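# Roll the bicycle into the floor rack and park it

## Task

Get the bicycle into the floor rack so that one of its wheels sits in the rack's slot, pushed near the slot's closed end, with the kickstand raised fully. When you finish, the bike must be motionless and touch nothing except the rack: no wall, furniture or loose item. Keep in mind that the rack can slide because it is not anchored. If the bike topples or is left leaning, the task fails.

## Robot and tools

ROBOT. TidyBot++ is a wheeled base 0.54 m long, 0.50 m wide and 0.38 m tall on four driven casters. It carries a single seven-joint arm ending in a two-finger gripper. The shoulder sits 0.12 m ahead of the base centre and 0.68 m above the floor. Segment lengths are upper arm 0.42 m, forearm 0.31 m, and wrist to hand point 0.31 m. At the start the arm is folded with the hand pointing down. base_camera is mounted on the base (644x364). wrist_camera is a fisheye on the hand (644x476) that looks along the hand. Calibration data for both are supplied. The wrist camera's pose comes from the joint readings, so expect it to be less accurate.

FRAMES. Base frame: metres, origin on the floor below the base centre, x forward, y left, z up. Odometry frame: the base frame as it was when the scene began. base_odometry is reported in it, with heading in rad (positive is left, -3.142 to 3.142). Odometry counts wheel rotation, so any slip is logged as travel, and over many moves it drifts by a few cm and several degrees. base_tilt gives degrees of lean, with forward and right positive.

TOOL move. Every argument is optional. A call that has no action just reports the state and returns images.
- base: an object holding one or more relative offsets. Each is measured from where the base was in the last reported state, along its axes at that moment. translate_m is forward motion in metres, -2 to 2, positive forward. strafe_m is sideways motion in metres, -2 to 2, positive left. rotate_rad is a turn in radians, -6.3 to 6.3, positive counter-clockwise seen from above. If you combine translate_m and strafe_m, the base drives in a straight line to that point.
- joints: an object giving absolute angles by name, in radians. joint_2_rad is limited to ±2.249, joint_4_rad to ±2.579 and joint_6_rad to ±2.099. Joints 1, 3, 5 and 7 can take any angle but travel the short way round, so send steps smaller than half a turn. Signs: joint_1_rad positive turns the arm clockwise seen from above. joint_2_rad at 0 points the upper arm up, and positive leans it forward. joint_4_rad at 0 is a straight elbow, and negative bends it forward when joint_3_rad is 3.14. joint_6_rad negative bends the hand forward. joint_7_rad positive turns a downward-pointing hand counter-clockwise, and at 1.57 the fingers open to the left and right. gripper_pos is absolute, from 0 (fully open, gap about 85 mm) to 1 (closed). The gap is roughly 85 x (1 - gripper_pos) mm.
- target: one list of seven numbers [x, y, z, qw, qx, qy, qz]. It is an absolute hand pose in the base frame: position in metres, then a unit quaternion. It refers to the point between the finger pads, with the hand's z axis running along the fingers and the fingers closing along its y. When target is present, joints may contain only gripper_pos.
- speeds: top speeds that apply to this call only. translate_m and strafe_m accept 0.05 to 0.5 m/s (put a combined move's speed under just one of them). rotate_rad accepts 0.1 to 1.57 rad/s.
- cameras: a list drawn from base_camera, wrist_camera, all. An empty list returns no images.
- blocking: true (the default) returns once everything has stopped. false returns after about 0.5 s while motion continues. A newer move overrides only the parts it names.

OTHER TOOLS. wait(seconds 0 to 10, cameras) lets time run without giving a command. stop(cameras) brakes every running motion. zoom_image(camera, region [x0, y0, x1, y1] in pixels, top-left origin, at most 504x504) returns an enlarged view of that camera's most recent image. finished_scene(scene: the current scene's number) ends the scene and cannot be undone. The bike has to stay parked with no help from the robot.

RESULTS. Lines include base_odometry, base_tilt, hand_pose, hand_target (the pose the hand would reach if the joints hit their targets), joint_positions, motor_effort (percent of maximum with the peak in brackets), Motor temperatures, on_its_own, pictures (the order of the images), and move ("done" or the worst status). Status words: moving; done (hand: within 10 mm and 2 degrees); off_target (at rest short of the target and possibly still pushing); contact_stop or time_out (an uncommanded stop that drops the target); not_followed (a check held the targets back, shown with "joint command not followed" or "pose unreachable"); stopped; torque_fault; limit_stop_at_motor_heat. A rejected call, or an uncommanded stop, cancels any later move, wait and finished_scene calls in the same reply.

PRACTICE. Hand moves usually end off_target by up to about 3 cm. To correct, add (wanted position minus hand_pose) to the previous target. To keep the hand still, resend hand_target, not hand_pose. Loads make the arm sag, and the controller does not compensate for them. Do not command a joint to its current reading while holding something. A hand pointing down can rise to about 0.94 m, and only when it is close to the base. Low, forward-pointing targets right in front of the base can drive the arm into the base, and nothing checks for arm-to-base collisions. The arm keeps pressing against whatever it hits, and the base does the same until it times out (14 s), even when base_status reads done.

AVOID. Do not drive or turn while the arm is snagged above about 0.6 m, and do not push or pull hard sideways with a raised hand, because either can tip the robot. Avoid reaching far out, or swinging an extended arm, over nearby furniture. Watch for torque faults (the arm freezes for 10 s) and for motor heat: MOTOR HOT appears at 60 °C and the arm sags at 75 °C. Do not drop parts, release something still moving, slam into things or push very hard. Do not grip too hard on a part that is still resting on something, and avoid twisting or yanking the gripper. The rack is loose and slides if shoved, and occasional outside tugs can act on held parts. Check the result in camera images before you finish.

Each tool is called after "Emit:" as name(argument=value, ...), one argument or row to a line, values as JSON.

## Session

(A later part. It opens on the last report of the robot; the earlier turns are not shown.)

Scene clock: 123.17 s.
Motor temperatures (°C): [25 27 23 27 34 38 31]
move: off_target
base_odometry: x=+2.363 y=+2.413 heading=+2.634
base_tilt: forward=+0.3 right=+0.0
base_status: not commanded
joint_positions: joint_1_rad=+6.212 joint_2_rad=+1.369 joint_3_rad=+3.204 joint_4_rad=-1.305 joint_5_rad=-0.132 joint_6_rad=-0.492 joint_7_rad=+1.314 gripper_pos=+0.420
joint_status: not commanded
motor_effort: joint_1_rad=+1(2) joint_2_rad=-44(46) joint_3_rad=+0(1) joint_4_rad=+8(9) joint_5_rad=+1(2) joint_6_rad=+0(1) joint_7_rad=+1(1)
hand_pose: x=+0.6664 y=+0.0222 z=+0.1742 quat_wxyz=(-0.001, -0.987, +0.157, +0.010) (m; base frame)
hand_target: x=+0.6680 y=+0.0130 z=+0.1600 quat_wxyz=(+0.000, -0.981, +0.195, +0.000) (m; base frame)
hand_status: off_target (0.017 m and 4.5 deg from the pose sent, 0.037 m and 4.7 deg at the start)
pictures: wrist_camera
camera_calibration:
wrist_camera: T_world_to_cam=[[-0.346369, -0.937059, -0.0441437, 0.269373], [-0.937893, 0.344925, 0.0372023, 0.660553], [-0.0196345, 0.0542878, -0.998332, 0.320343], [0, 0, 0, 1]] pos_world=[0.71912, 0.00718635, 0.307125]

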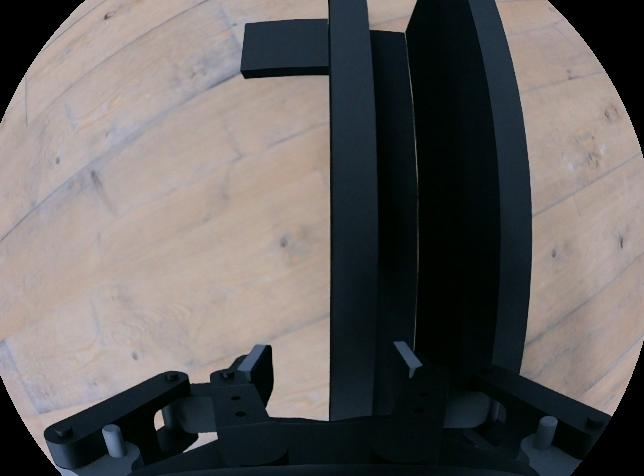

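Emit:
move(
  target=[0.662, 0.000, 0.135, 0, 0.980, -0.195, 0],
  cameras=["wrist_camera"],
)

Emit:
zoom_image(
  camera="wrist_camera",
  region=[200, 200, 460, 460],
)

Scene clock: 124.17 s.
Motor temperatures (°C): [25 27 23 27 34 38 31]
move: off_target
base_odometry: x=+2.363 y=+2.413 heading=+2.634
base_tilt: forward=+0.3 right=+0.0
base_status: not commanded
joint_positions: joint_1_rad=+6.232 joint_2_rad=+1.422 joint_3_rad=+3.204 joint_4_rad=-1.296 joint_5_rad=-0.132 joint_6_rad=-0.477 joint_7_rad=+1.314 gripper_pos=+0.420
joint_status: not commanded
motor_effort: joint_1_rad=+1(2) joint_2_rad=-44(46) joint_3_rad=+0(1) joint_4_rad=+7(8) joint_5_rad=+1(2) joint_6_rad=-1(1) joint_7_rad=+1(1)
hand_pose: x=+0.6496 y=+0.0095 z=+0.1468 quat_wxyz=(-0.005, -0.986, +0.167, +0.024) (m; base frame)
hand_target: x=+0.6620 y=+0.0000 z=+0.1350 quat_wxyz=(+0.000, -0.981, +0.195, +0.000) (m; base frame)
hand_status: off_target (0.020 m and 4.3 deg from the pose sent, 0.045 m and 4.5 deg at the start)
pictures: wrist_camera
camera_calibration:
wrist_camera: T_world_to_cam=[[-0.365996, -0.930112, -0.0306359, 0.261173], [-0.929449, 0.36369, 0.062079, 0.640902], [-0.0465985, 0.0511952, -0.997601, 0.310739], [0, 0, 0, 1]] pos_world=[0.705754, -0.00607781, 0.278208]

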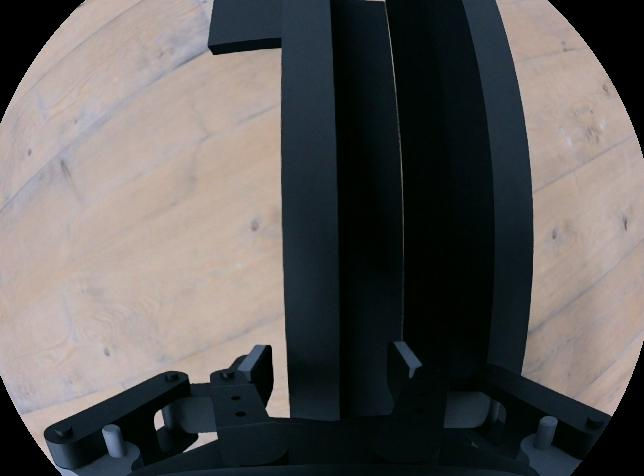

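Scaled by 1.938.

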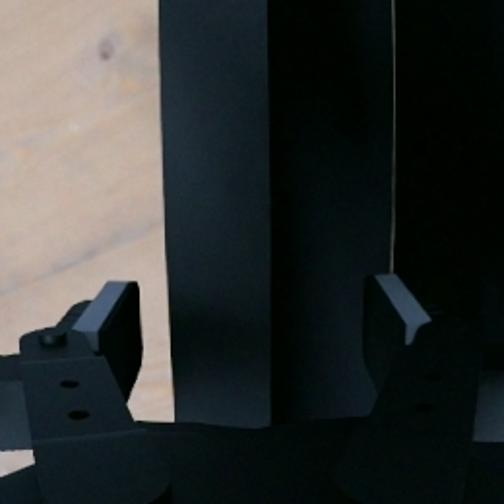

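Emit:
move(
  target=[0.666, 0.004, 0.105, 0, 0.980, -0.195, 0],
  cameras=[],
)

Emit:
move(
  joints={"gripper_pos": 1.0},
  cameras=["wrist_camera"],
)

Scene clock: 127.13 s.
Motor temperatures (°C): [25 27 23 27 34 38 31]
move: off_target
base_odometry: x=+2.363 y=+2.413 heading=+2.634
base_tilt: forward=+0.3 right=+0.0
base_status: not commanded
joint_positions: joint_1_rad=+6.232 joint_2_rad=+1.492 joint_3_rad=+3.204 joint_4_rad=-1.219 joint_5_rad=-0.133 joint_6_rad=-0.477 joint_7_rad=+1.314 gripper_pos=+0.420
joint_status: not commanded
motor_effort: joint_1_rad=+1(1) joint_2_rad=-44(46) joint_3_rad=+0(1) joint_4_rad=+8(9) joint_5_rad=+1(2) joint_6_rad=+0(1) joint_7_rad=+1(1)
hand_pose: x=+0.6566 y=+0.0102 z=+0.1181 quat_wxyz=(-0.005, -0.986, +0.165, +0.021) (m; base frame)
hand_target: x=+0.6660 y=+0.0040 z=+0.1050 quat_wxyz=(+0.000, -0.981, +0.195, +0.000) (m; base frame)
hand_status: off_target (0.017 m and 4.3 deg from the pose sent, 0.045 m and 4.3 deg at the start)
pictures: none
No camera images: "cameras" was empty.

Scene clock: 128.00 s.
Motor temperatures (°C): [25 27 23 27 34 38 31]
move: off_target
base_odometry: x=+2.363 y=+2.413 heading=+2.634
base_tilt: forward=+0.2 right=+0.0
base_status: not commanded
joint_positions: joint_1_rad=+6.232 joint_2_rad=+1.491 joint_3_rad=+3.204 joint_4_rad=-1.219 joint_5_rad=-0.138 joint_6_rad=-0.477 joint_7_rad=+1.314 gripper_pos=+0.806
joint_status: gripper_pos off_target (ended at +0.806, target +1.000)
motor_effort: joint_1_rad=+1(4) joint_2_rad=-42(44) joint_3_rad=+1(4) joint_4_rad=+8(9) joint_5_rad=+1(2) joint_6_rad=+1(2) joint_7_rad=+1(1)
hand_pose: x=+0.6576 y=+0.0112 z=+0.1186 quat_wxyz=(-0.004, -0.986, +0.167, +0.020) (m; base frame)
hand_target: x=+0.6660 y=+0.0040 z=+0.1050 quat_wxyz=(+0.000, -0.981, +0.195, +0.000) (m; base frame)
hand_status: not commanded
pictures: wrist_camera
camera_calibration:
wrist_camera: T_world_to_cam=[[-0.366029, -0.929919, -0.035673, 0.265359], [-0.929799, 0.36385, 0.0555621, 0.65047], [-0.0386886, 0.053506, -0.997818, 0.277734], [0, 0, 0, 1]] pos_world=[0.71268, -0.00477137, 0.250452]

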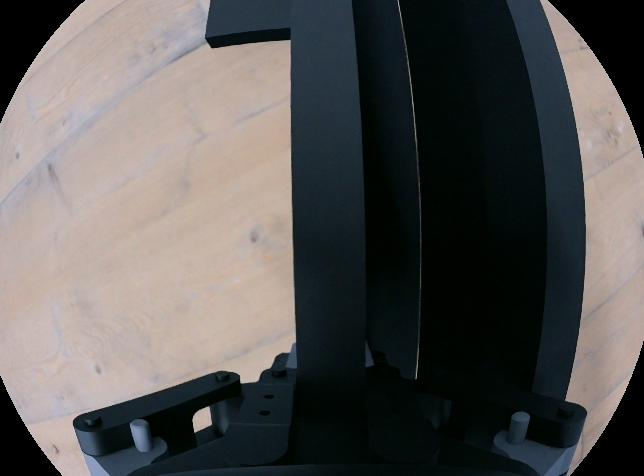

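Emit:
move(
  target=[0.64, 0.004, 0.16, 0, 0.980, -0.195, 0],
)

Scene clock: 129.27 s.
Motor temperatures (°C): [25 27 23 27 34 38 31]
move: off_target
base_odometry: x=+2.363 y=+2.413 heading=+2.634
base_tilt: forward=+0.3 right=+0.0
base_status: not commanded
joint_positions: joint_1_rad=+6.232 joint_2_rad=+1.420 joint_3_rad=+3.204 joint_4_rad=-1.413 joint_5_rad=-0.145 joint_6_rad=-0.408 joint_7_rad=+1.314 gripper_pos=+0.806
joint_status: not commanded
motor_effort: joint_1_rad=+1(2) joint_2_rad=-51(52) joint_3_rad=+1(2) joint_4_rad=+7(8) joint_5_rad=+1(3) joint_6_rad=-2(5) joint_7_rad=+0(1)
hand_pose: x=+0.6011 y=+0.0059 z=+0.1353 quat_wxyz=(-0.012, -0.983, +0.176, +0.046) (m; base frame)
hand_target: x=+0.6400 y=+0.0040 z=+0.1600 quat_wxyz=(+0.000, -0.981, +0.195, +0.000) (m; base frame)
hand_status: off_target (0.046 m and 5.9 deg from the pose sent, 0.046 m and 4.0 deg at the start)
pictures: base_camera, wrist_camera
camera_calibration:
wrist_camera: T_world_to_cam=[[-0.383485, -0.923518, -0.00734878, 0.247009], [-0.918943, 0.380767, 0.102761, 0.585908], [-0.0921038, 0.0461605, -0.994679, 0.324196], [0, 0, 0, 1]] pos_world=[0.663, -0.00994271, 0.264078]

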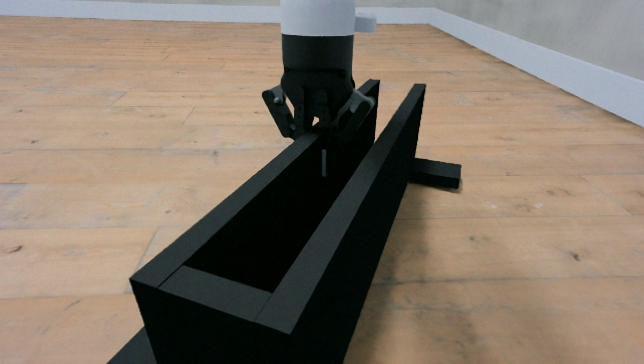

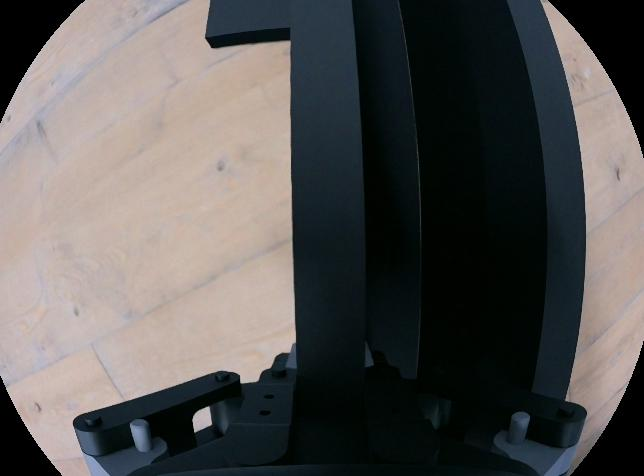

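Emit:
move(
  target=[0.64, 0.004, 0.21, 0, 0.980, -0.195, 0],
)

Scene clock: 130.60 s.
Motor temperatures (°C): [25 27 23 27 34 38 31]
move: off_target
base_odometry: x=+2.363 y=+2.413 heading=+2.634
base_tilt: forward=+0.3 right=+0.0
base_status: not commanded
joint_positions: joint_1_rad=+6.232 joint_2_rad=+1.297 joint_3_rad=+3.204 joint_4_rad=-1.493 joint_5_rad=-0.145 joint_6_rad=-0.408 joint_7_rad=+1.314 gripper_pos=+0.806
joint_status: not commanded
motor_effort: joint_1_rad=+1(1) joint_2_rad=-51(54) joint_3_rad=+0(1) joint_4_rad=+8(9) joint_5_rad=+2(2) joint_6_rad=-2(3) joint_7_rad=+1(1)
hand_pose: x=+0.6169 y=+0.0070 z=+0.1895 quat_wxyz=(-0.006, -0.984, +0.178, +0.025) (m; base frame)
hand_target: x=+0.6400 y=+0.0040 z=+0.2100 quat_wxyz=(+0.000, -0.981, +0.195, +0.000) (m; base frame)
hand_status: off_target (0.031 m and 3.5 deg from the pose sent, 0.084 m and 5.9 deg at the start)
pictures: base_camera, wrist_camera
camera_calibration:
wrist_camera: T_world_to_cam=[[-0.387159, -0.921608, -0.0273424, 0.260494], [-0.920761, 0.384918, 0.0635345, 0.602996], [-0.0480293, 0.0497738, -0.997605, 0.35289], [0, 0, 0, 1]] pos_world=[0.673017, -0.00959555, 0.320856]

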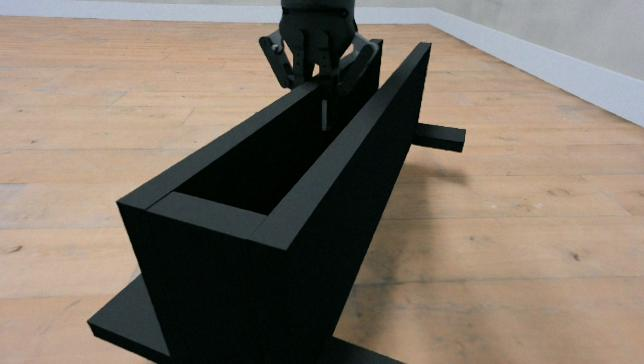

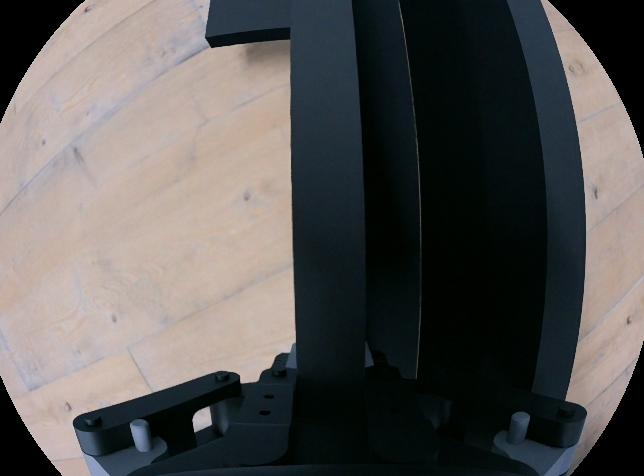

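Emit:
move(
  joints={"joint_7_rad": 3.21},
  base={"translate_m": 0.126, "strafe_m": 0.569, "rotate_rad": -0.01},
  speeds={"strafe_m": 0.25},
)

Scene clock: 134.77 s.
Motor temperatures (°C): [25 28 23 27 34 38 31]
move: done
base_odometry: x=+1.977 y=+1.976 heading=+2.624
base_tilt: forward=+0.3 right=+0.0
base_status: done
joint_positions: joint_1_rad=+6.229 joint_2_rad=+1.297 joint_3_rad=+3.210 joint_4_rad=-1.496 joint_5_rad=-0.147 joint_6_rad=-0.408 joint_7_rad=+3.166 gripper_pos=+0.806
joint_status: all done
motor_effort: joint_1_rad=+1(6) joint_2_rad=-52(54) joint_3_rad=+0(4) joint_4_rad=+9(10) joint_5_rad=+1(3) joint_6_rad=+0(2) joint_7_rad=+1(2)
hand_pose: x=+0.6153 y=+0.0050 z=+0.1893 quat_wxyz=(+0.015, -0.734, -0.679, +0.023) (m; base frame)
hand_target: x=+0.6400 y=+0.0040 z=+0.2100 quat_wxyz=(+0.000, -0.734, -0.680, +0.000) (m; base frame)
hand_status: not commanded
pictures: base_camera, wrist_camera
camera_calibration:
wrist_camera: T_world_to_cam=[[0.988046, -0.11476, -0.102931, -0.577847], [-0.111888, -0.993164, 0.0332731, 0.117223], [-0.106045, -0.0213586, -0.994132, 0.388081], [0, 0, 0, 1]] pos_world=[0.62521, 0.0583965, 0.322426]

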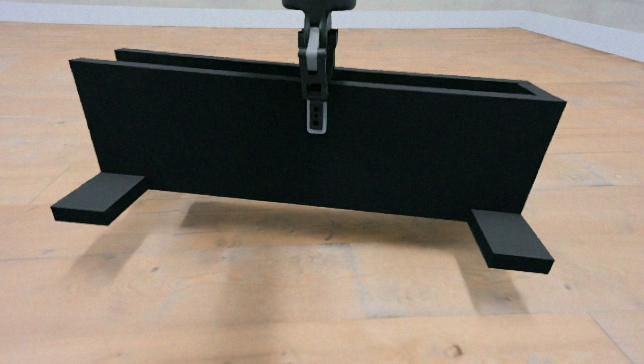

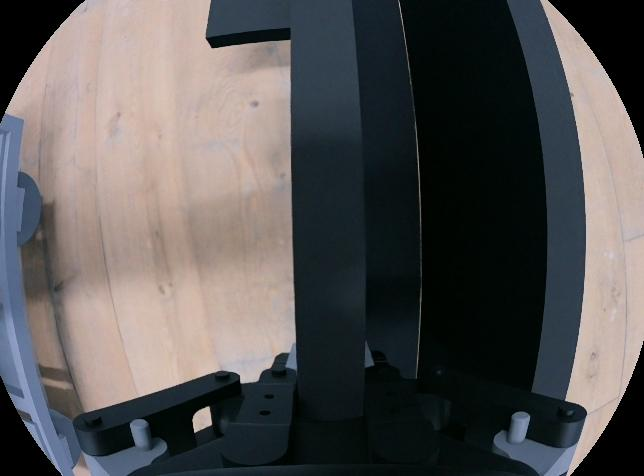

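Emit:
move(
  target=[0.640, 0.004, 0.150, 0, -0.715, -0.699, 0],
  cameras=[],
)

Emit:
move(
  target=[0.640, 0.004, 0.125, 0, -0.715, -0.699, 0],
)

Scene clock: 136.83 s.
Motor temperatures (°C): [25 28 23 27 34 38 31]
move: off_target
base_odometry: x=+1.977 y=+1.976 heading=+2.624
base_tilt: forward=+0.2 right=+0.0
base_status: not commanded
joint_positions: joint_1_rad=+6.398 joint_2_rad=+1.434 joint_3_rad=+2.950 joint_4_rad=-1.418 joint_5_rad=+0.554 joint_6_rad=-0.408 joint_7_rad=+2.689 gripper_pos=+0.806
joint_status: not commanded
motor_effort: joint_1_rad=+1(1) joint_2_rad=-51(53) joint_3_rad=-6(7) joint_4_rad=+8(9) joint_5_rad=+1(2) joint_6_rad=+0(1) joint_7_rad=+1(2)
hand_pose: x=+0.6093 y=-0.0028 z=+0.1353 quat_wxyz=(+0.016, -0.711, -0.702, +0.027) (m; base frame)
hand_target: x=+0.6400 y=+0.0040 z=+0.1500 quat_wxyz=(+0.000, -0.715, -0.699, +0.000) (m; base frame)
hand_status: off_target (0.035 m and 3.6 deg from the pose sent, 0.046 m and 4.4 deg at the start)
pictures: none
No camera images: "cameras" was empty.

Scene clock: 137.83 s.
Motor temperatures (°C): [25 28 23 27 34 38 31]
move: off_target
base_odometry: x=+1.977 y=+1.976 heading=+2.624
base_tilt: forward=+0.2 right=+0.0
base_status: not commanded
joint_positions: joint_1_rad=+6.398 joint_2_rad=+1.464 joint_3_rad=+2.950 joint_4_rad=-1.367 joint_5_rad=+0.565 joint_6_rad=-0.408 joint_7_rad=+2.686 gripper_pos=+0.806
joint_status: not commanded
motor_effort: joint_1_rad=+1(2) joint_2_rad=-46(52) joint_3_rad=-6(8) joint_4_rad=+6(7) joint_5_rad=+0(1) joint_6_rad=+0(1) joint_7_rad=+1(2)
hand_pose: x=+0.6239 y=-0.0056 z=+0.1243 quat_wxyz=(+0.006, -0.712, -0.702, +0.021) (m; base frame)
hand_target: x=+0.6400 y=+0.0040 z=+0.1250 quat_wxyz=(+0.000, -0.715, -0.699, +0.000) (m; base frame)
hand_status: off_target (0.019 m and 2.5 deg from the pose sent, 0.033 m and 3.6 deg at the start)
pictures: base_camera, wrist_camera
camera_calibration:
wrist_camera: T_world_to_cam=[[0.994678, -0.0533951, -0.0881165, -0.599851], [-0.050052, -0.997956, 0.0397241, 0.0703274], [-0.0900575, -0.0351022, -0.995318, 0.314234], [0, 0, 0, 1]] pos_world=[0.628478, 0.0491848, 0.257112]

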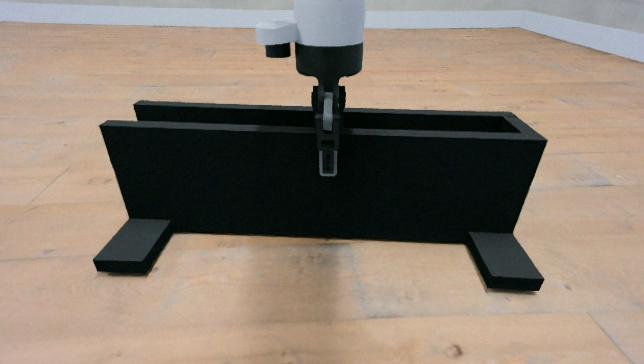

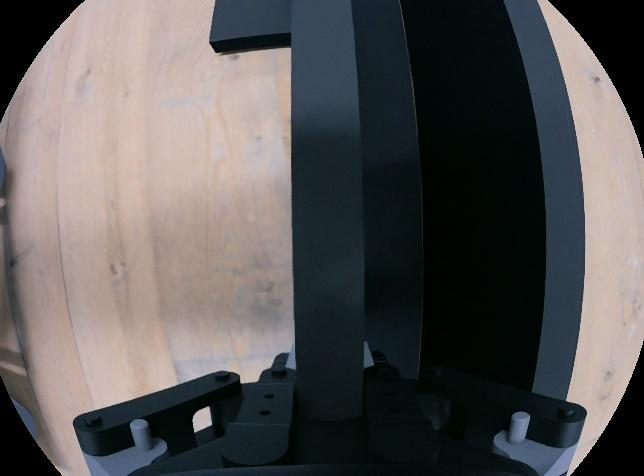

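Emit:
move(
  base={"translate_m": -0.028, "rotate_rad": 0.018},
  speeds={"translate_m": 0.1},
  cameras=[],
)

Emit:
move(
  target=[0.632, 0.006, 0.118, 0, -0.715, -0.699, 0],
  cameras=[],
)

Emit:
move(
  joints={"gripper_pos": 0.42},
)

Scene clock: 139.20 s.
Motor temperatures (°C): [25 28 23 27 34 38 31]
move: done
base_odometry: x=+2.001 y=+1.962 heading=+2.642
base_tilt: forward=+0.2 right=+0.0
base_status: done
joint_positions: joint_1_rad=+6.404 joint_2_rad=+1.469 joint_3_rad=+2.948 joint_4_rad=-1.357 joint_5_rad=+0.571 joint_6_rad=-0.408 joint_7_rad=+2.686 gripper_pos=+0.806
joint_status: not commanded
motor_effort: joint_1_rad=+1(3) joint_2_rad=-46(49) joint_3_rad=-6(10) joint_4_rad=+6(7) joint_5_rad=-1(2) joint_6_rad=-1(2) joint_7_rad=+1(2)
hand_pose: x=+0.6275 y=-0.0086 z=+0.1230 quat_wxyz=(+0.004, -0.713, -0.701, +0.019) (m; base frame)
hand_target: x=+0.6400 y=+0.0040 z=+0.1250 quat_wxyz=(+0.000, -0.715, -0.699, +0.000) (m; base frame)
hand_status: not commanded
pictures: none
No camera images: "cameras" was empty.

Scene clock: 139.77 s.
Motor temperatures (°C): [25 28 23 27 34 38 31]
move: off_target
base_odometry: x=+2.001 y=+1.962 heading=+2.642
base_tilt: forward=+0.2 right=+0.0
base_status: not commanded
joint_positions: joint_1_rad=+6.403 joint_2_rad=+1.469 joint_3_rad=+2.948 joint_4_rad=-1.364 joint_5_rad=+0.596 joint_6_rad=-0.399 joint_7_rad=+2.657 gripper_pos=+0.806
joint_status: not commanded
motor_effort: joint_1_rad=+2(3) joint_2_rad=-46(46) joint_3_rad=-5(6) joint_4_rad=+6(6) joint_5_rad=-1(1) joint_6_rad=-1(1) joint_7_rad=+0(1)
hand_pose: x=+0.6269 y=-0.0092 z=+0.1220 quat_wxyz=(+0.001, -0.714, -0.700, +0.019) (m; base frame)
hand_target: x=+0.6320 y=+0.0060 z=+0.1180 quat_wxyz=(+0.000, -0.715, -0.699, +0.000) (m; base frame)
hand_status: off_target (0.017 m and 2.1 deg from the pose sent, 0.016 m and 2.2 deg at the start)
pictures: none
No camera images: "cameras" was empty.

Scene clock: 140.63 s.
Motor temperatures (°C): [25 28 23 27 34 38 31]
move: done
base_odometry: x=+2.001 y=+1.962 heading=+2.642
base_tilt: forward=+0.3 right=+0.0
base_status: not commanded
joint_positions: joint_1_rad=+6.403 joint_2_rad=+1.468 joint_3_rad=+2.948 joint_4_rad=-1.364 joint_5_rad=+0.596 joint_6_rad=-0.399 joint_7_rad=+2.657 gripper_pos=+0.420
joint_status: all done
motor_effort: joint_1_rad=+1(2) joint_2_rad=-42(46) joint_3_rad=-4(6) joint_4_rad=+5(6) joint_5_rad=+1(2) joint_6_rad=+0(2) joint_7_rad=+1(1)
hand_pose: x=+0.6275 y=-0.0093 z=+0.1225 quat_wxyz=(+0.000, -0.714, -0.699, +0.018) (m; base frame)
hand_target: x=+0.6320 y=+0.0060 z=+0.1180 quat_wxyz=(+0.000, -0.715, -0.699, +0.000) (m; base frame)
hand_status: not commanded
pictures: base_camera, wrist_camera
camera_calibration:
wrist_camera: T_world_to_cam=[[0.995344, -0.0595683, -0.0757711, -0.605791], [-0.0563351, -0.997437, 0.0441171, 0.0703552], [-0.0782049, -0.0396431, -0.996149, 0.305319], [0, 0, 0, 1]] pos_world=[0.630811, 0.0461927, 0.255138]

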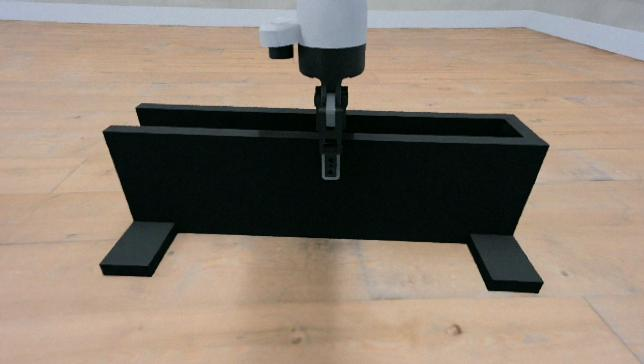

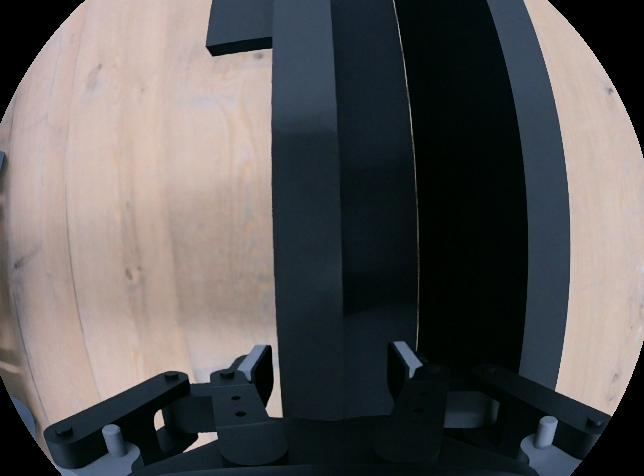

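Emit:
move(
  target=[0.625, 0.003, 0.24, 0, -0.715, -0.699, 0],
  cameras=[],
)

Emit:
move(
  joints={"joint_1_rad": 0, "joint_2_rad": -0.366, "joint_3_rad": 3.111, "joint_4_rad": -2.5, "joint_5_rad": 0.018, "joint_6_rad": -0.35, "joint_7_rad": 1.54, "gripper_pos": 0},
)

Scene clock: 142.37 s.
Motor temperatures (°C): [25 28 23 27 34 38 31]
move: off_target
base_odometry: x=+2.001 y=+1.962 heading=+2.642
base_tilt: forward=+0.2 right=+0.0
base_status: not commanded
joint_positions: joint_1_rad=+6.421 joint_2_rad=+1.195 joint_3_rad=+2.909 joint_4_rad=-1.559 joint_5_rad=+0.596 joint_6_rad=-0.399 joint_7_rad=+2.657 gripper_pos=+0.420
joint_status: not commanded
motor_effort: joint_1_rad=+1(1) joint_2_rad=-41(45) joint_3_rad=-5(5) joint_4_rad=+7(8) joint_5_rad=+0(2) joint_6_rad=+0(1) joint_7_rad=+1(1)
hand_pose: x=+0.6486 y=+0.0010 z=+0.2451 quat_wxyz=(-0.024, -0.704, -0.710, -0.018) (m; base frame)
hand_target: x=+0.6250 y=+0.0030 z=+0.2400 quat_wxyz=(+0.000, -0.715, -0.699, +0.000) (m; base frame)
hand_status: off_target (0.024 m and 3.9 deg from the pose sent, 0.118 m and 2.1 deg at the start)
pictures: none
No camera images: "cameras" was empty.

Scene clock: 145.43 s.
Motor temperatures (°C): [25 28 23 27 34 38 31]
move: done
base_odometry: x=+2.001 y=+1.962 heading=+2.642
base_tilt: forward=+0.2 right=+0.0
base_status: not commanded
joint_positions: joint_1_rad=+6.301 joint_2_rad=-0.351 joint_3_rad=+3.083 joint_4_rad=-2.486 joint_5_rad=+0.070 joint_6_rad=-0.399 joint_7_rad=+1.587 gripper_pos=+0.000
joint_status: all done
motor_effort: joint_1_rad=+1(2) joint_2_rad=-3(44) joint_3_rad=+1(5) joint_4_rad=+18(18) joint_5_rad=+1(3) joint_6_rad=+5(5) joint_7_rad=+1(2)
hand_pose: x=+0.4171 y=+0.0033 z=+0.6531 quat_wxyz=(-0.029, -0.952, -0.055, -0.299) (m; base frame)
hand_target: x=+0.4241 y=+0.0079 z=+0.6603 quat_wxyz=(-0.001, -0.946, -0.008, -0.323) (m; base frame)
hand_status: not commanded
pictures: base_camera, wrist_camera
camera_calibration:
wrist_camera: T_world_to_cam=[[0.086668, -0.995888, 0.0263916, -0.0401066], [-0.828203, -0.0867478, -0.553674, 0.757006], [0.553686, 0.0261282, -0.832315, 0.447153], [0, 0, 0, 1]] pos_world=[0.382848, 0.0140436, 0.792365]

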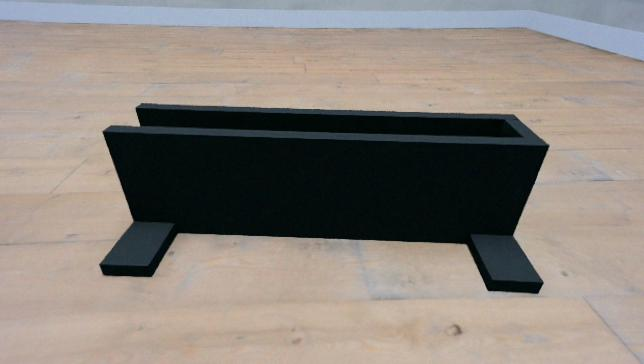

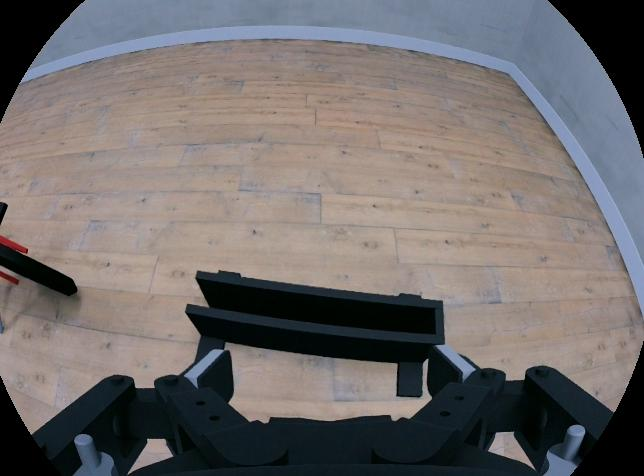

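Emit:
move(
  base={"translate_m": -0.08, "strafe_m": 1.225},
  joints={"joint_1_rad": 0, "joint_2_rad": -0.5, "joint_6_rad": -0.6, "joint_5_rad": 0.018, "joint_7_rad": 1.54},
)

Emit:
zoom_image(
  camera="wrist_camera",
  region=[130, 0, 600, 360],
)

Scene clock: 149.33 s.
Motor temperatures (°C): [25 28 23 27 34 38 31]
move: done
base_odometry: x=+1.485 y=+0.848 heading=+2.643
base_tilt: forward=+0.2 right=+0.0
base_status: done
joint_positions: joint_1_rad=+6.301 joint_2_rad=-0.486 joint_3_rad=+3.088 joint_4_rad=-2.489 joint_5_rad=+0.066 joint_6_rad=-0.539 joint_7_rad=+1.586 gripper_pos=+0.000
joint_status: all done
motor_effort: joint_1_rad=+1(1) joint_2_rad=+0(5) joint_3_rad=+0(2) joint_4_rad=+19(19) joint_5_rad=+1(2) joint_6_rad=+5(6) joint_7_rad=+1(1)
hand_pose: x=+0.3835 y=-0.0016 z=+0.6654 quat_wxyz=(-0.034, -0.954, -0.047, -0.295) (m; base frame)
hand_target: x=+0.3633 y=+0.0043 z=+0.6533 quat_wxyz=(-0.006, -0.963, -0.006, -0.268) (m; base frame)
hand_status: not commanded
pictures: base_camera, wrist_camera
camera_calibration:
wrist_camera: T_world_to_cam=[[0.0684542, -0.997171, 0.0310401, -0.0385062], [-0.833465, -0.0742606, -0.547559, 0.733518], [0.548315, 0.0116118, -0.836191, 0.480692], [0, 0, 0, 1]] pos_world=[0.350427, 0.0104925, 0.80479]

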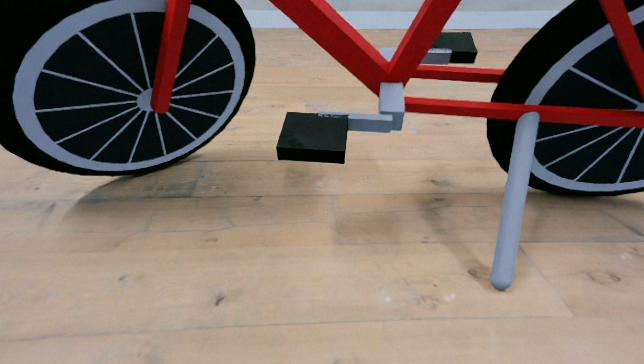

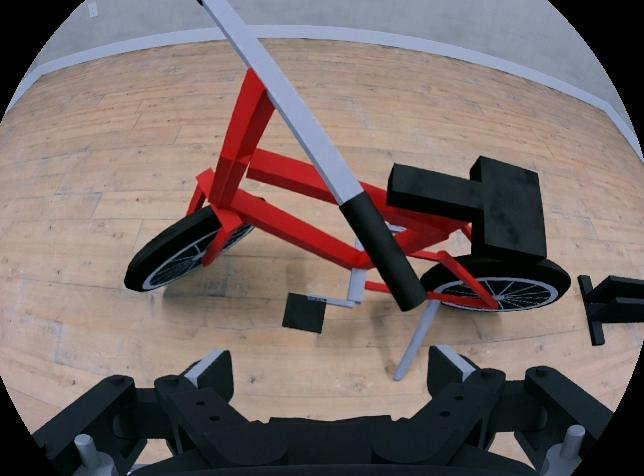

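Scaled by 1.072.

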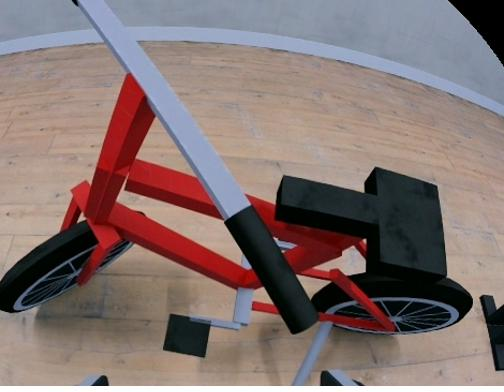

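Emit:
move(
  target=[0.45, 0.0, 0.86, 0, 0.7071, 0.7071, 0],
)

Emit:
zoom_image(
  camera="wrist_camera",
  region=[130, 0, 600, 360],
)

Scene clock: 152.70 s.
Motor temperatures (°C): [25 28 23 27 34 38 31]
move: off_target
base_odometry: x=+1.485 y=+0.848 heading=+2.643
base_tilt: forward=+0.2 right=+0.0
base_status: not commanded
joint_positions: joint_1_rad=+6.301 joint_2_rad=+0.034 joint_3_rad=+3.088 joint_4_rad=-1.304 joint_5_rad=+0.054 joint_6_rad=-1.721 joint_7_rad=+3.095 gripper_pos=+0.000
joint_status: not commanded
motor_effort: joint_1_rad=+1(1) joint_2_rad=-17(18) joint_3_rad=+0(1) joint_4_rad=+17(20) joint_5_rad=+1(2) joint_6_rad=+0(5) joint_7_rad=+0(1)
hand_pose: x=+0.4645 y=-0.0029 z=+0.8650 quat_wxyz=(-0.047, -0.713, -0.699, -0.013) (m; base frame)
hand_target: x=+0.4500 y=+0.0000 z=+0.8600 quat_wxyz=(+0.000, -0.707, -0.707, +0.000) (m; base frame)
hand_status: off_target (0.016 m and 5.7 deg from the pose sent, 0.206 m and 89.9 deg at the start)
pictures: base_camera, wrist_camera
camera_calibration:
wrist_camera: T_world_to_cam=[[0.99768, -0.0575829, 0.0363072, -0.484992], [-0.0597257, -0.99635, 0.0609916, 0.0217419], [0.0326626, -0.0630186, -0.997478, 0.982004], [0, 0, 0, 1]] pos_world=[0.45309, 0.0556198, 0.995809]

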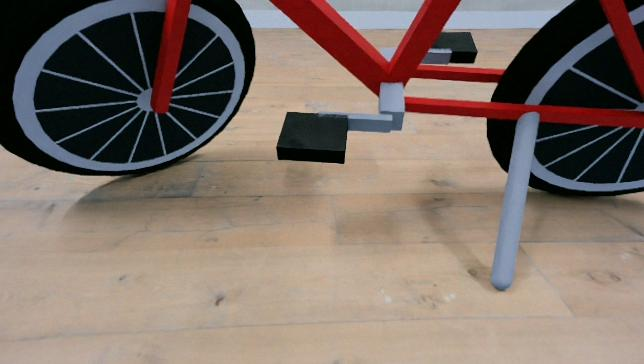

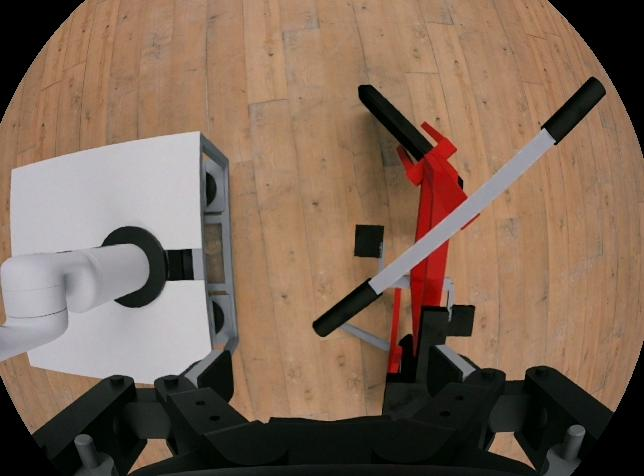

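Scaled by 1.072.

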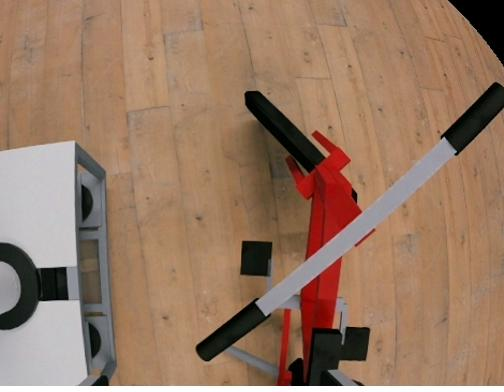

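Emit:
zoom_image(
  camera="wrist_camera",
  region=[340, 120, 520, 380],
)

Scaled by 1.938.

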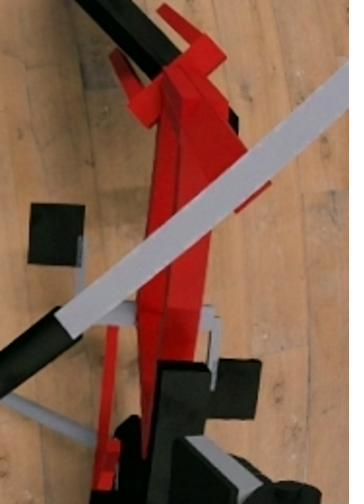

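Emit:
move(
  base={"translate_m": 0.08, "strafe_m": -0.12},
  target=[0.50, 0.0, 0.80, -0.0892, 0.7015, -0.7015, 0.0892],
)

Emit:
zoom_image(
  camera="wrist_camera",
  region=[130, 0, 600, 400],
)

Scene clock: 157.70 s.
Motor temperatures (°C): [25 28 23 27 34 38 31]
move: off_target
base_odometry: x=+1.472 y=+0.992 heading=+2.643
base_tilt: forward=+0.2 right=+0.0
base_status: done
joint_positions: joint_1_rad=+6.304 joint_2_rad=-0.011 joint_3_rad=+3.105 joint_4_rad=-1.587 joint_5_rad=+0.048 joint_6_rad=-1.388 joint_7_rad=+0.050 gripper_pos=+0.000
joint_status: not commanded
motor_effort: joint_1_rad=+1(3) joint_2_rad=-16(19) joint_3_rad=+0(2) joint_4_rad=+18(18) joint_5_rad=+1(3) joint_6_rad=+1(2) joint_7_rad=+1(1)
hand_pose: x=+0.4834 y=-0.0075 z=+0.7947 quat_wxyz=(+0.044, -0.729, +0.679, -0.080) (m; base frame)
hand_target: x=+0.5000 y=+0.0000 z=+0.8000 quat_wxyz=(+0.089, -0.701, +0.701, -0.089) (m; base frame)
hand_status: off_target (0.019 m and 6.6 deg from the pose sent, 0.074 m and 179.2 deg at the start)
pictures: base_camera, wrist_camera
camera_calibration:
wrist_camera: T_world_to_cam=[[-0.973554, -0.0399437, -0.224938, 0.659079], [-0.0332875, 0.998891, -0.0333076, 0.099755], [0.226019, -0.0249391, -0.973804, 0.798988], [0, 0, 0, 1]] pos_world=[0.464383, -0.0533923, 0.929632]

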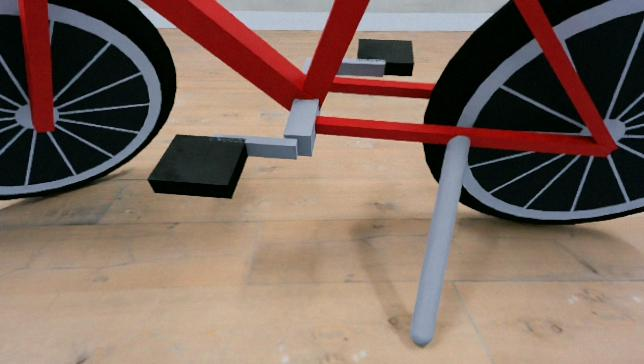

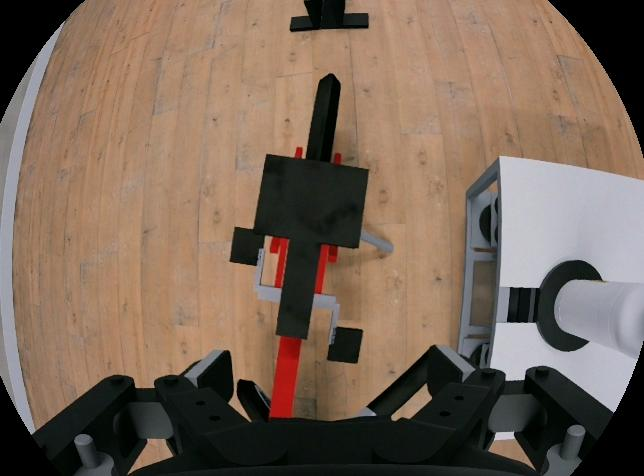

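Scaled by 1.072.

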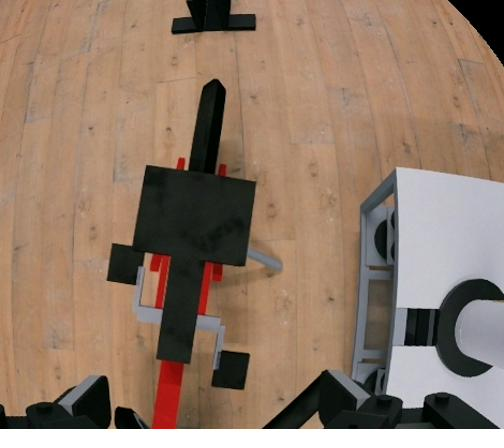

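Emit:
move(
  target=[0.56, 0.008, 0.64, -0.1045, 0.6993, -0.6993, 0.1045],
)

Emit:
zoom_image(
  camera="wrist_camera",
  region=[130, 50, 600, 450],
)

Scene clock: 159.90 s.
Motor temperatures (°C): [25 28 23 27 34 38 31]
move: off_target
base_odometry: x=+1.472 y=+0.992 heading=+2.643
base_tilt: forward=+0.2 right=+0.0
base_status: not commanded
joint_positions: joint_1_rad=+6.063 joint_2_rad=+0.169 joint_3_rad=+3.372 joint_4_rad=-1.905 joint_5_rad=-0.021 joint_6_rad=-0.827 joint_7_rad=+0.050 gripper_pos=+0.000
joint_status: not commanded
motor_effort: joint_1_rad=+1(1) joint_2_rad=-21(24) joint_3_rad=+0(1) joint_4_rad=+16(18) joint_5_rad=+1(2) joint_6_rad=+2(2) joint_7_rad=+1(1)
hand_pose: x=+0.5420 y=+0.0023 z=+0.6437 quat_wxyz=(+0.076, -0.714, +0.689, -0.096) (m; base frame)
hand_target: x=+0.5600 y=+0.0080 z=+0.6400 quat_wxyz=(+0.105, -0.699, +0.699, -0.105) (m; base frame)
hand_status: off_target (0.019 m and 4.0 deg from the pose sent, 0.173 m and 8.5 deg at the start)
pictures: base_camera, wrist_camera
camera_calibration:
wrist_camera: T_world_to_cam=[[-0.956765, -0.00321469, -0.290844, 0.71583], [-0.00146299, 0.999979, -0.00624007, 0.0522353], [0.290858, -0.00554478, -0.95675, 0.592742], [0, 0, 0, 1]] pos_world=[0.512554, -0.0466464, 0.775626]

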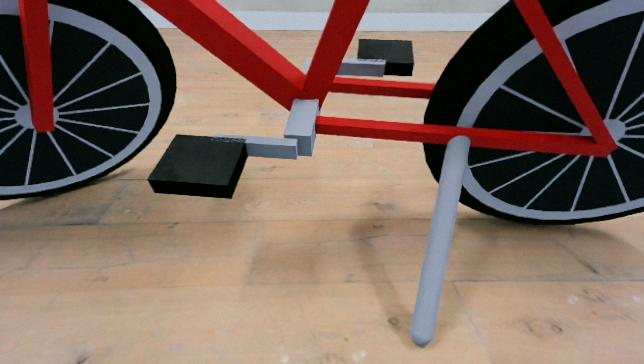

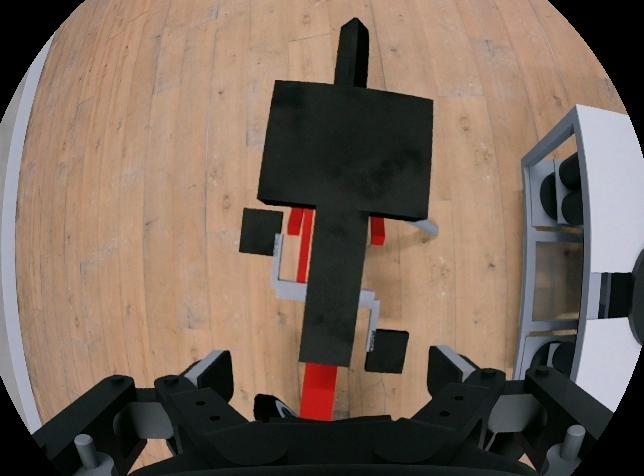

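Scaled by 1.072.

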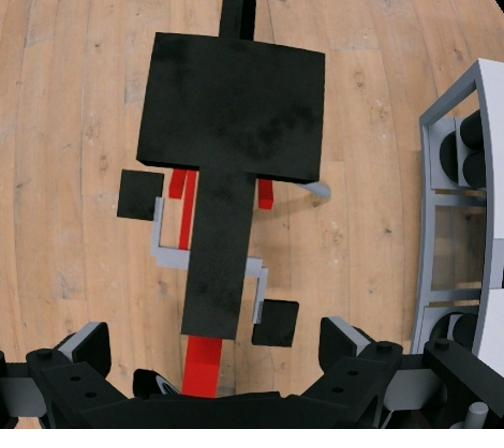

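Emit:
move(
  target=[0.585, -0.014, 0.575, -0.0998, 0.6681, -0.7291, 0.109],
)

Emit:
zoom_image(
  camera="wrist_camera",
  region=[130, 50, 600, 450],
)

Scene clock: 163.60 s.
Motor temperatures (°C): [25 28 23 27 34 38 31]
move: off_target
base_odometry: x=+1.472 y=+0.992 heading=+2.643
base_tilt: forward=+0.2 right=+0.0
base_status: not commanded
joint_positions: joint_1_rad=+5.972 joint_2_rad=+0.331 joint_3_rad=+3.567 joint_4_rad=-1.953 joint_5_rad=-0.219 joint_6_rad=-0.653 joint_7_rad=+0.151 gripper_pos=+0.000
joint_status: not commanded
motor_effort: joint_1_rad=+1(1) joint_2_rad=-25(26) joint_3_rad=+2(2) joint_4_rad=+14(16) joint_5_rad=+1(2) joint_6_rad=+1(3) joint_7_rad=+1(1)
hand_pose: x=+0.5683 y=-0.0125 z=+0.5785 quat_wxyz=(+0.081, -0.671, +0.731, -0.089) (m; base frame)
hand_target: x=+0.5850 y=-0.0140 z=+0.5750 quat_wxyz=(+0.100, -0.668, +0.729, -0.109) (m; base frame)
hand_status: off_target (0.017 m and 3.1 deg from the pose sent, 0.083 m and 7.7 deg at the start)
pictures: base_camera, wrist_camera
camera_calibration:
wrist_camera: T_world_to_cam=[[-0.950161, 0.118307, -0.288438, 0.718335], [0.116003, 0.992931, 0.0251317, -0.0183607], [0.289373, -0.0095807, -0.957169, 0.523748], [0, 0, 0, 1]] pos_world=[0.533106, -0.0617354, 0.708972]

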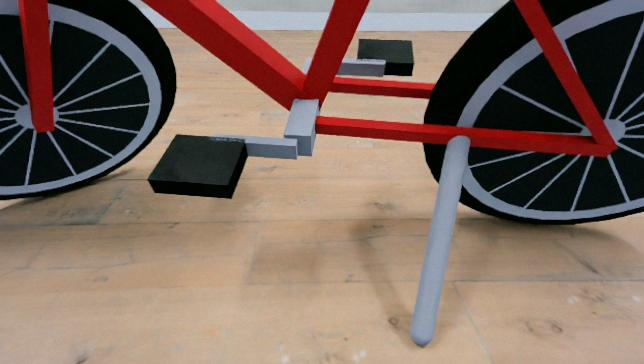

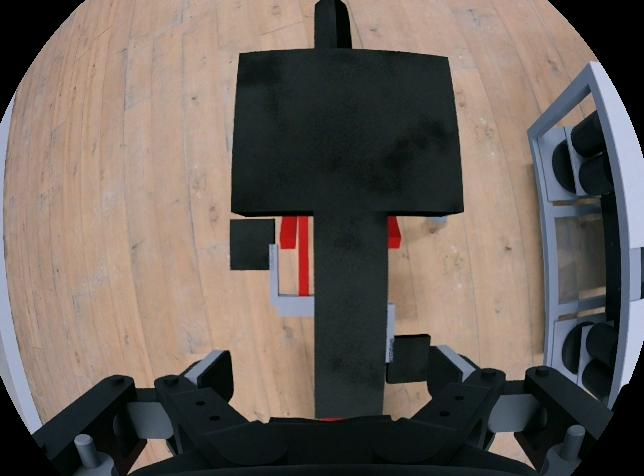

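Scaled by 1.072.

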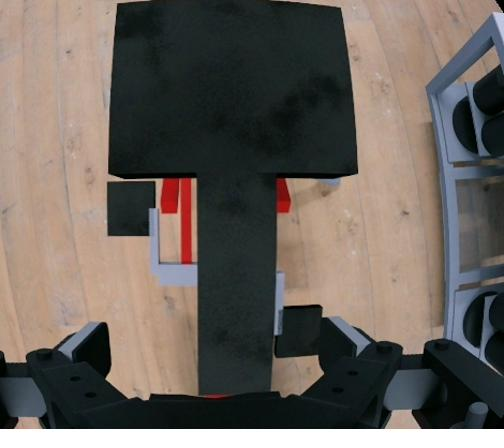

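Emit:
move(
  target=[0.587, -0.026, 0.535, -0.0998, 0.6681, -0.7291, 0.109],
)

Emit:
zoom_image(
  camera="wrist_camera",
  region=[130, 50, 600, 450],
)

Scene clock: 165.10 s.
Motor temperatures (°C): [25 28 23 27 34 38 31]
move: off_target
base_odometry: x=+1.472 y=+0.992 heading=+2.643
base_tilt: forward=+0.2 right=-0.1
base_status: not commanded
joint_positions: joint_1_rad=+5.981 joint_2_rad=+0.415 joint_3_rad=+3.570 joint_4_rad=-2.003 joint_5_rad=-0.375 joint_6_rad=-0.544 joint_7_rad=+0.324 gripper_pos=+0.000
joint_status: not commanded
motor_effort: joint_1_rad=+1(1) joint_2_rad=-26(28) joint_3_rad=+2(3) joint_4_rad=+13(15) joint_5_rad=+1(2) joint_6_rad=+1(2) joint_7_rad=+1(1)
hand_pose: x=+0.5716 y=-0.0045 z=+0.5373 quat_wxyz=(+0.089, -0.684, +0.719, -0.081) (m; base frame)
hand_target: x=+0.5870 y=-0.0260 z=+0.5350 quat_wxyz=(+0.100, -0.668, +0.729, -0.109) (m; base frame)
hand_status: off_target (0.027 m and 4.0 deg from the pose sent, 0.049 m and 3.1 deg at the start)
pictures: base_camera, wrist_camera
camera_calibration:
wrist_camera: T_world_to_cam=[[-0.953945, 0.0876914, -0.286878, 0.709866], [0.0786321, 0.995977, 0.0429728, -0.0138885], [0.289492, 0.0184359, -0.957003, 0.483338], [0, 0, 0, 1]] pos_world=[0.538343, -0.0573272, 0.666797]

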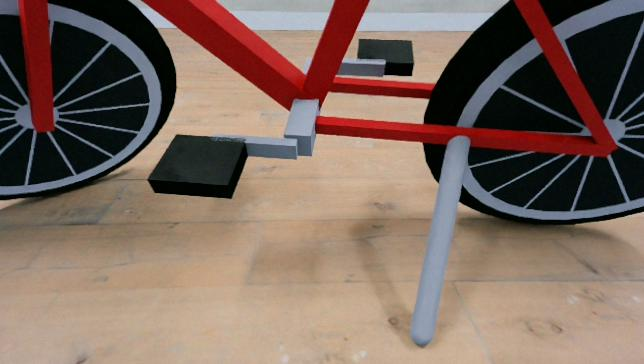

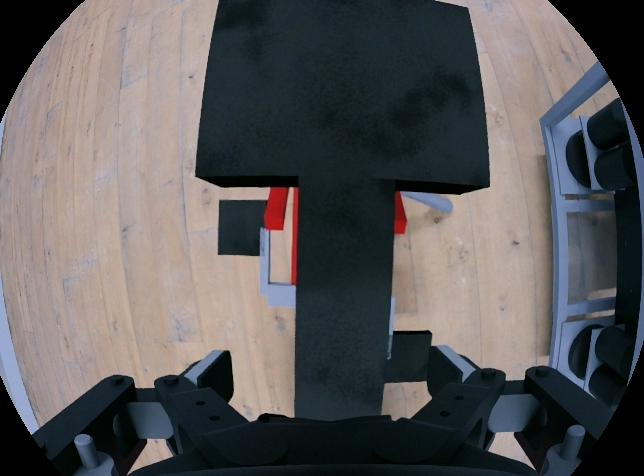

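Scaled by 1.072.

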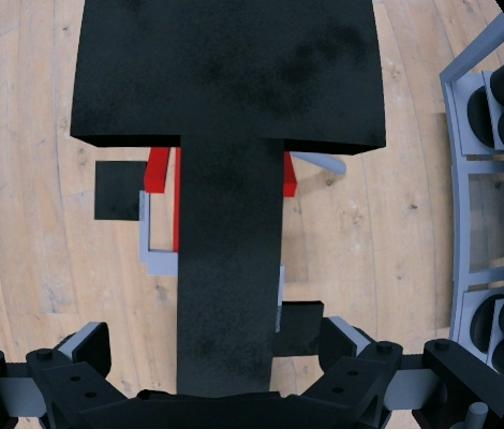

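Emit:
move(
  target=[0.590, -0.026, 0.500, -0.0998, 0.6681, -0.7291, 0.109],
)

Emit:
zoom_image(
  camera="wrist_camera",
  region=[130, 50, 600, 450],
)

Scene clock: 166.37 s.
Motor temperatures (°C): [25 28 23 27 34 38 31]
move: off_target
base_odometry: x=+1.472 y=+0.992 heading=+2.643
base_tilt: forward=+0.2 right=+0.0
base_status: not commanded
joint_positions: joint_1_rad=+6.015 joint_2_rad=+0.489 joint_3_rad=+3.569 joint_4_rad=-2.030 joint_5_rad=-0.505 joint_6_rad=-0.451 joint_7_rad=+0.446 gripper_pos=+0.000
joint_status: not commanded
motor_effort: joint_1_rad=+1(1) joint_2_rad=-27(29) joint_3_rad=+3(3) joint_4_rad=+12(13) joint_5_rad=+0(1) joint_6_rad=+1(2) joint_7_rad=+1(1)
hand_pose: x=+0.5786 y=-0.0182 z=+0.5059 quat_wxyz=(+0.091, -0.674, +0.728, -0.088) (m; base frame)
hand_target: x=+0.5900 y=-0.0260 z=+0.5000 quat_wxyz=(+0.100, -0.668, +0.729, -0.109) (m; base frame)
hand_status: off_target (0.015 m and 2.7 deg from the pose sent, 0.047 m and 4.0 deg at the start)
pictures: base_camera, wrist_camera
camera_calibration:
wrist_camera: T_world_to_cam=[[-0.947483, 0.11309, -0.299143, 0.711646], [0.106011, 0.993566, 0.0398428, -0.0137552], [0.301724, 0.00603789, -0.953376, 0.442433], [0, 0, 0, 1]] pos_world=[0.542238, -0.0694847, 0.635237]

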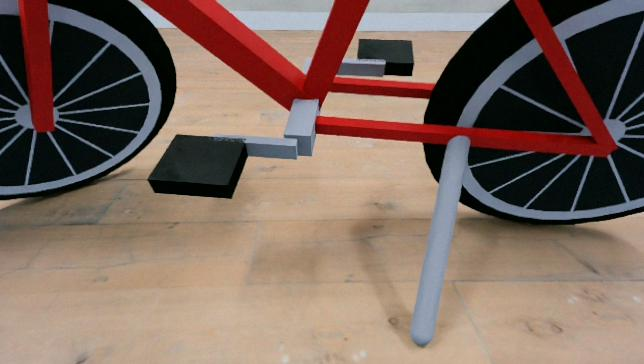

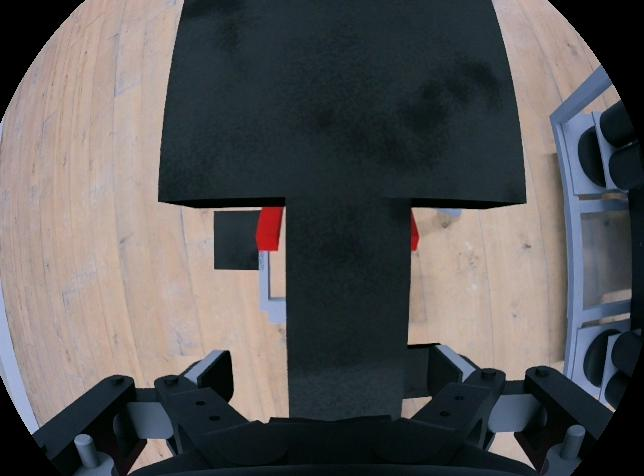

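Scaled by 1.072.

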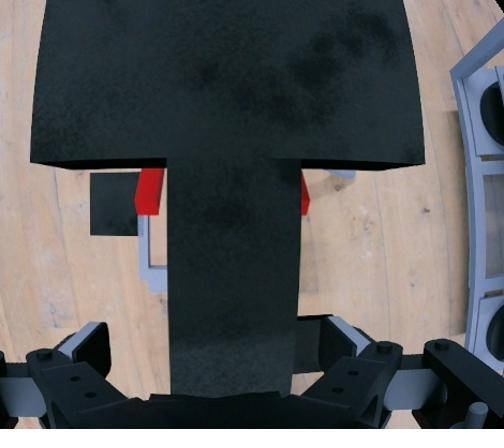

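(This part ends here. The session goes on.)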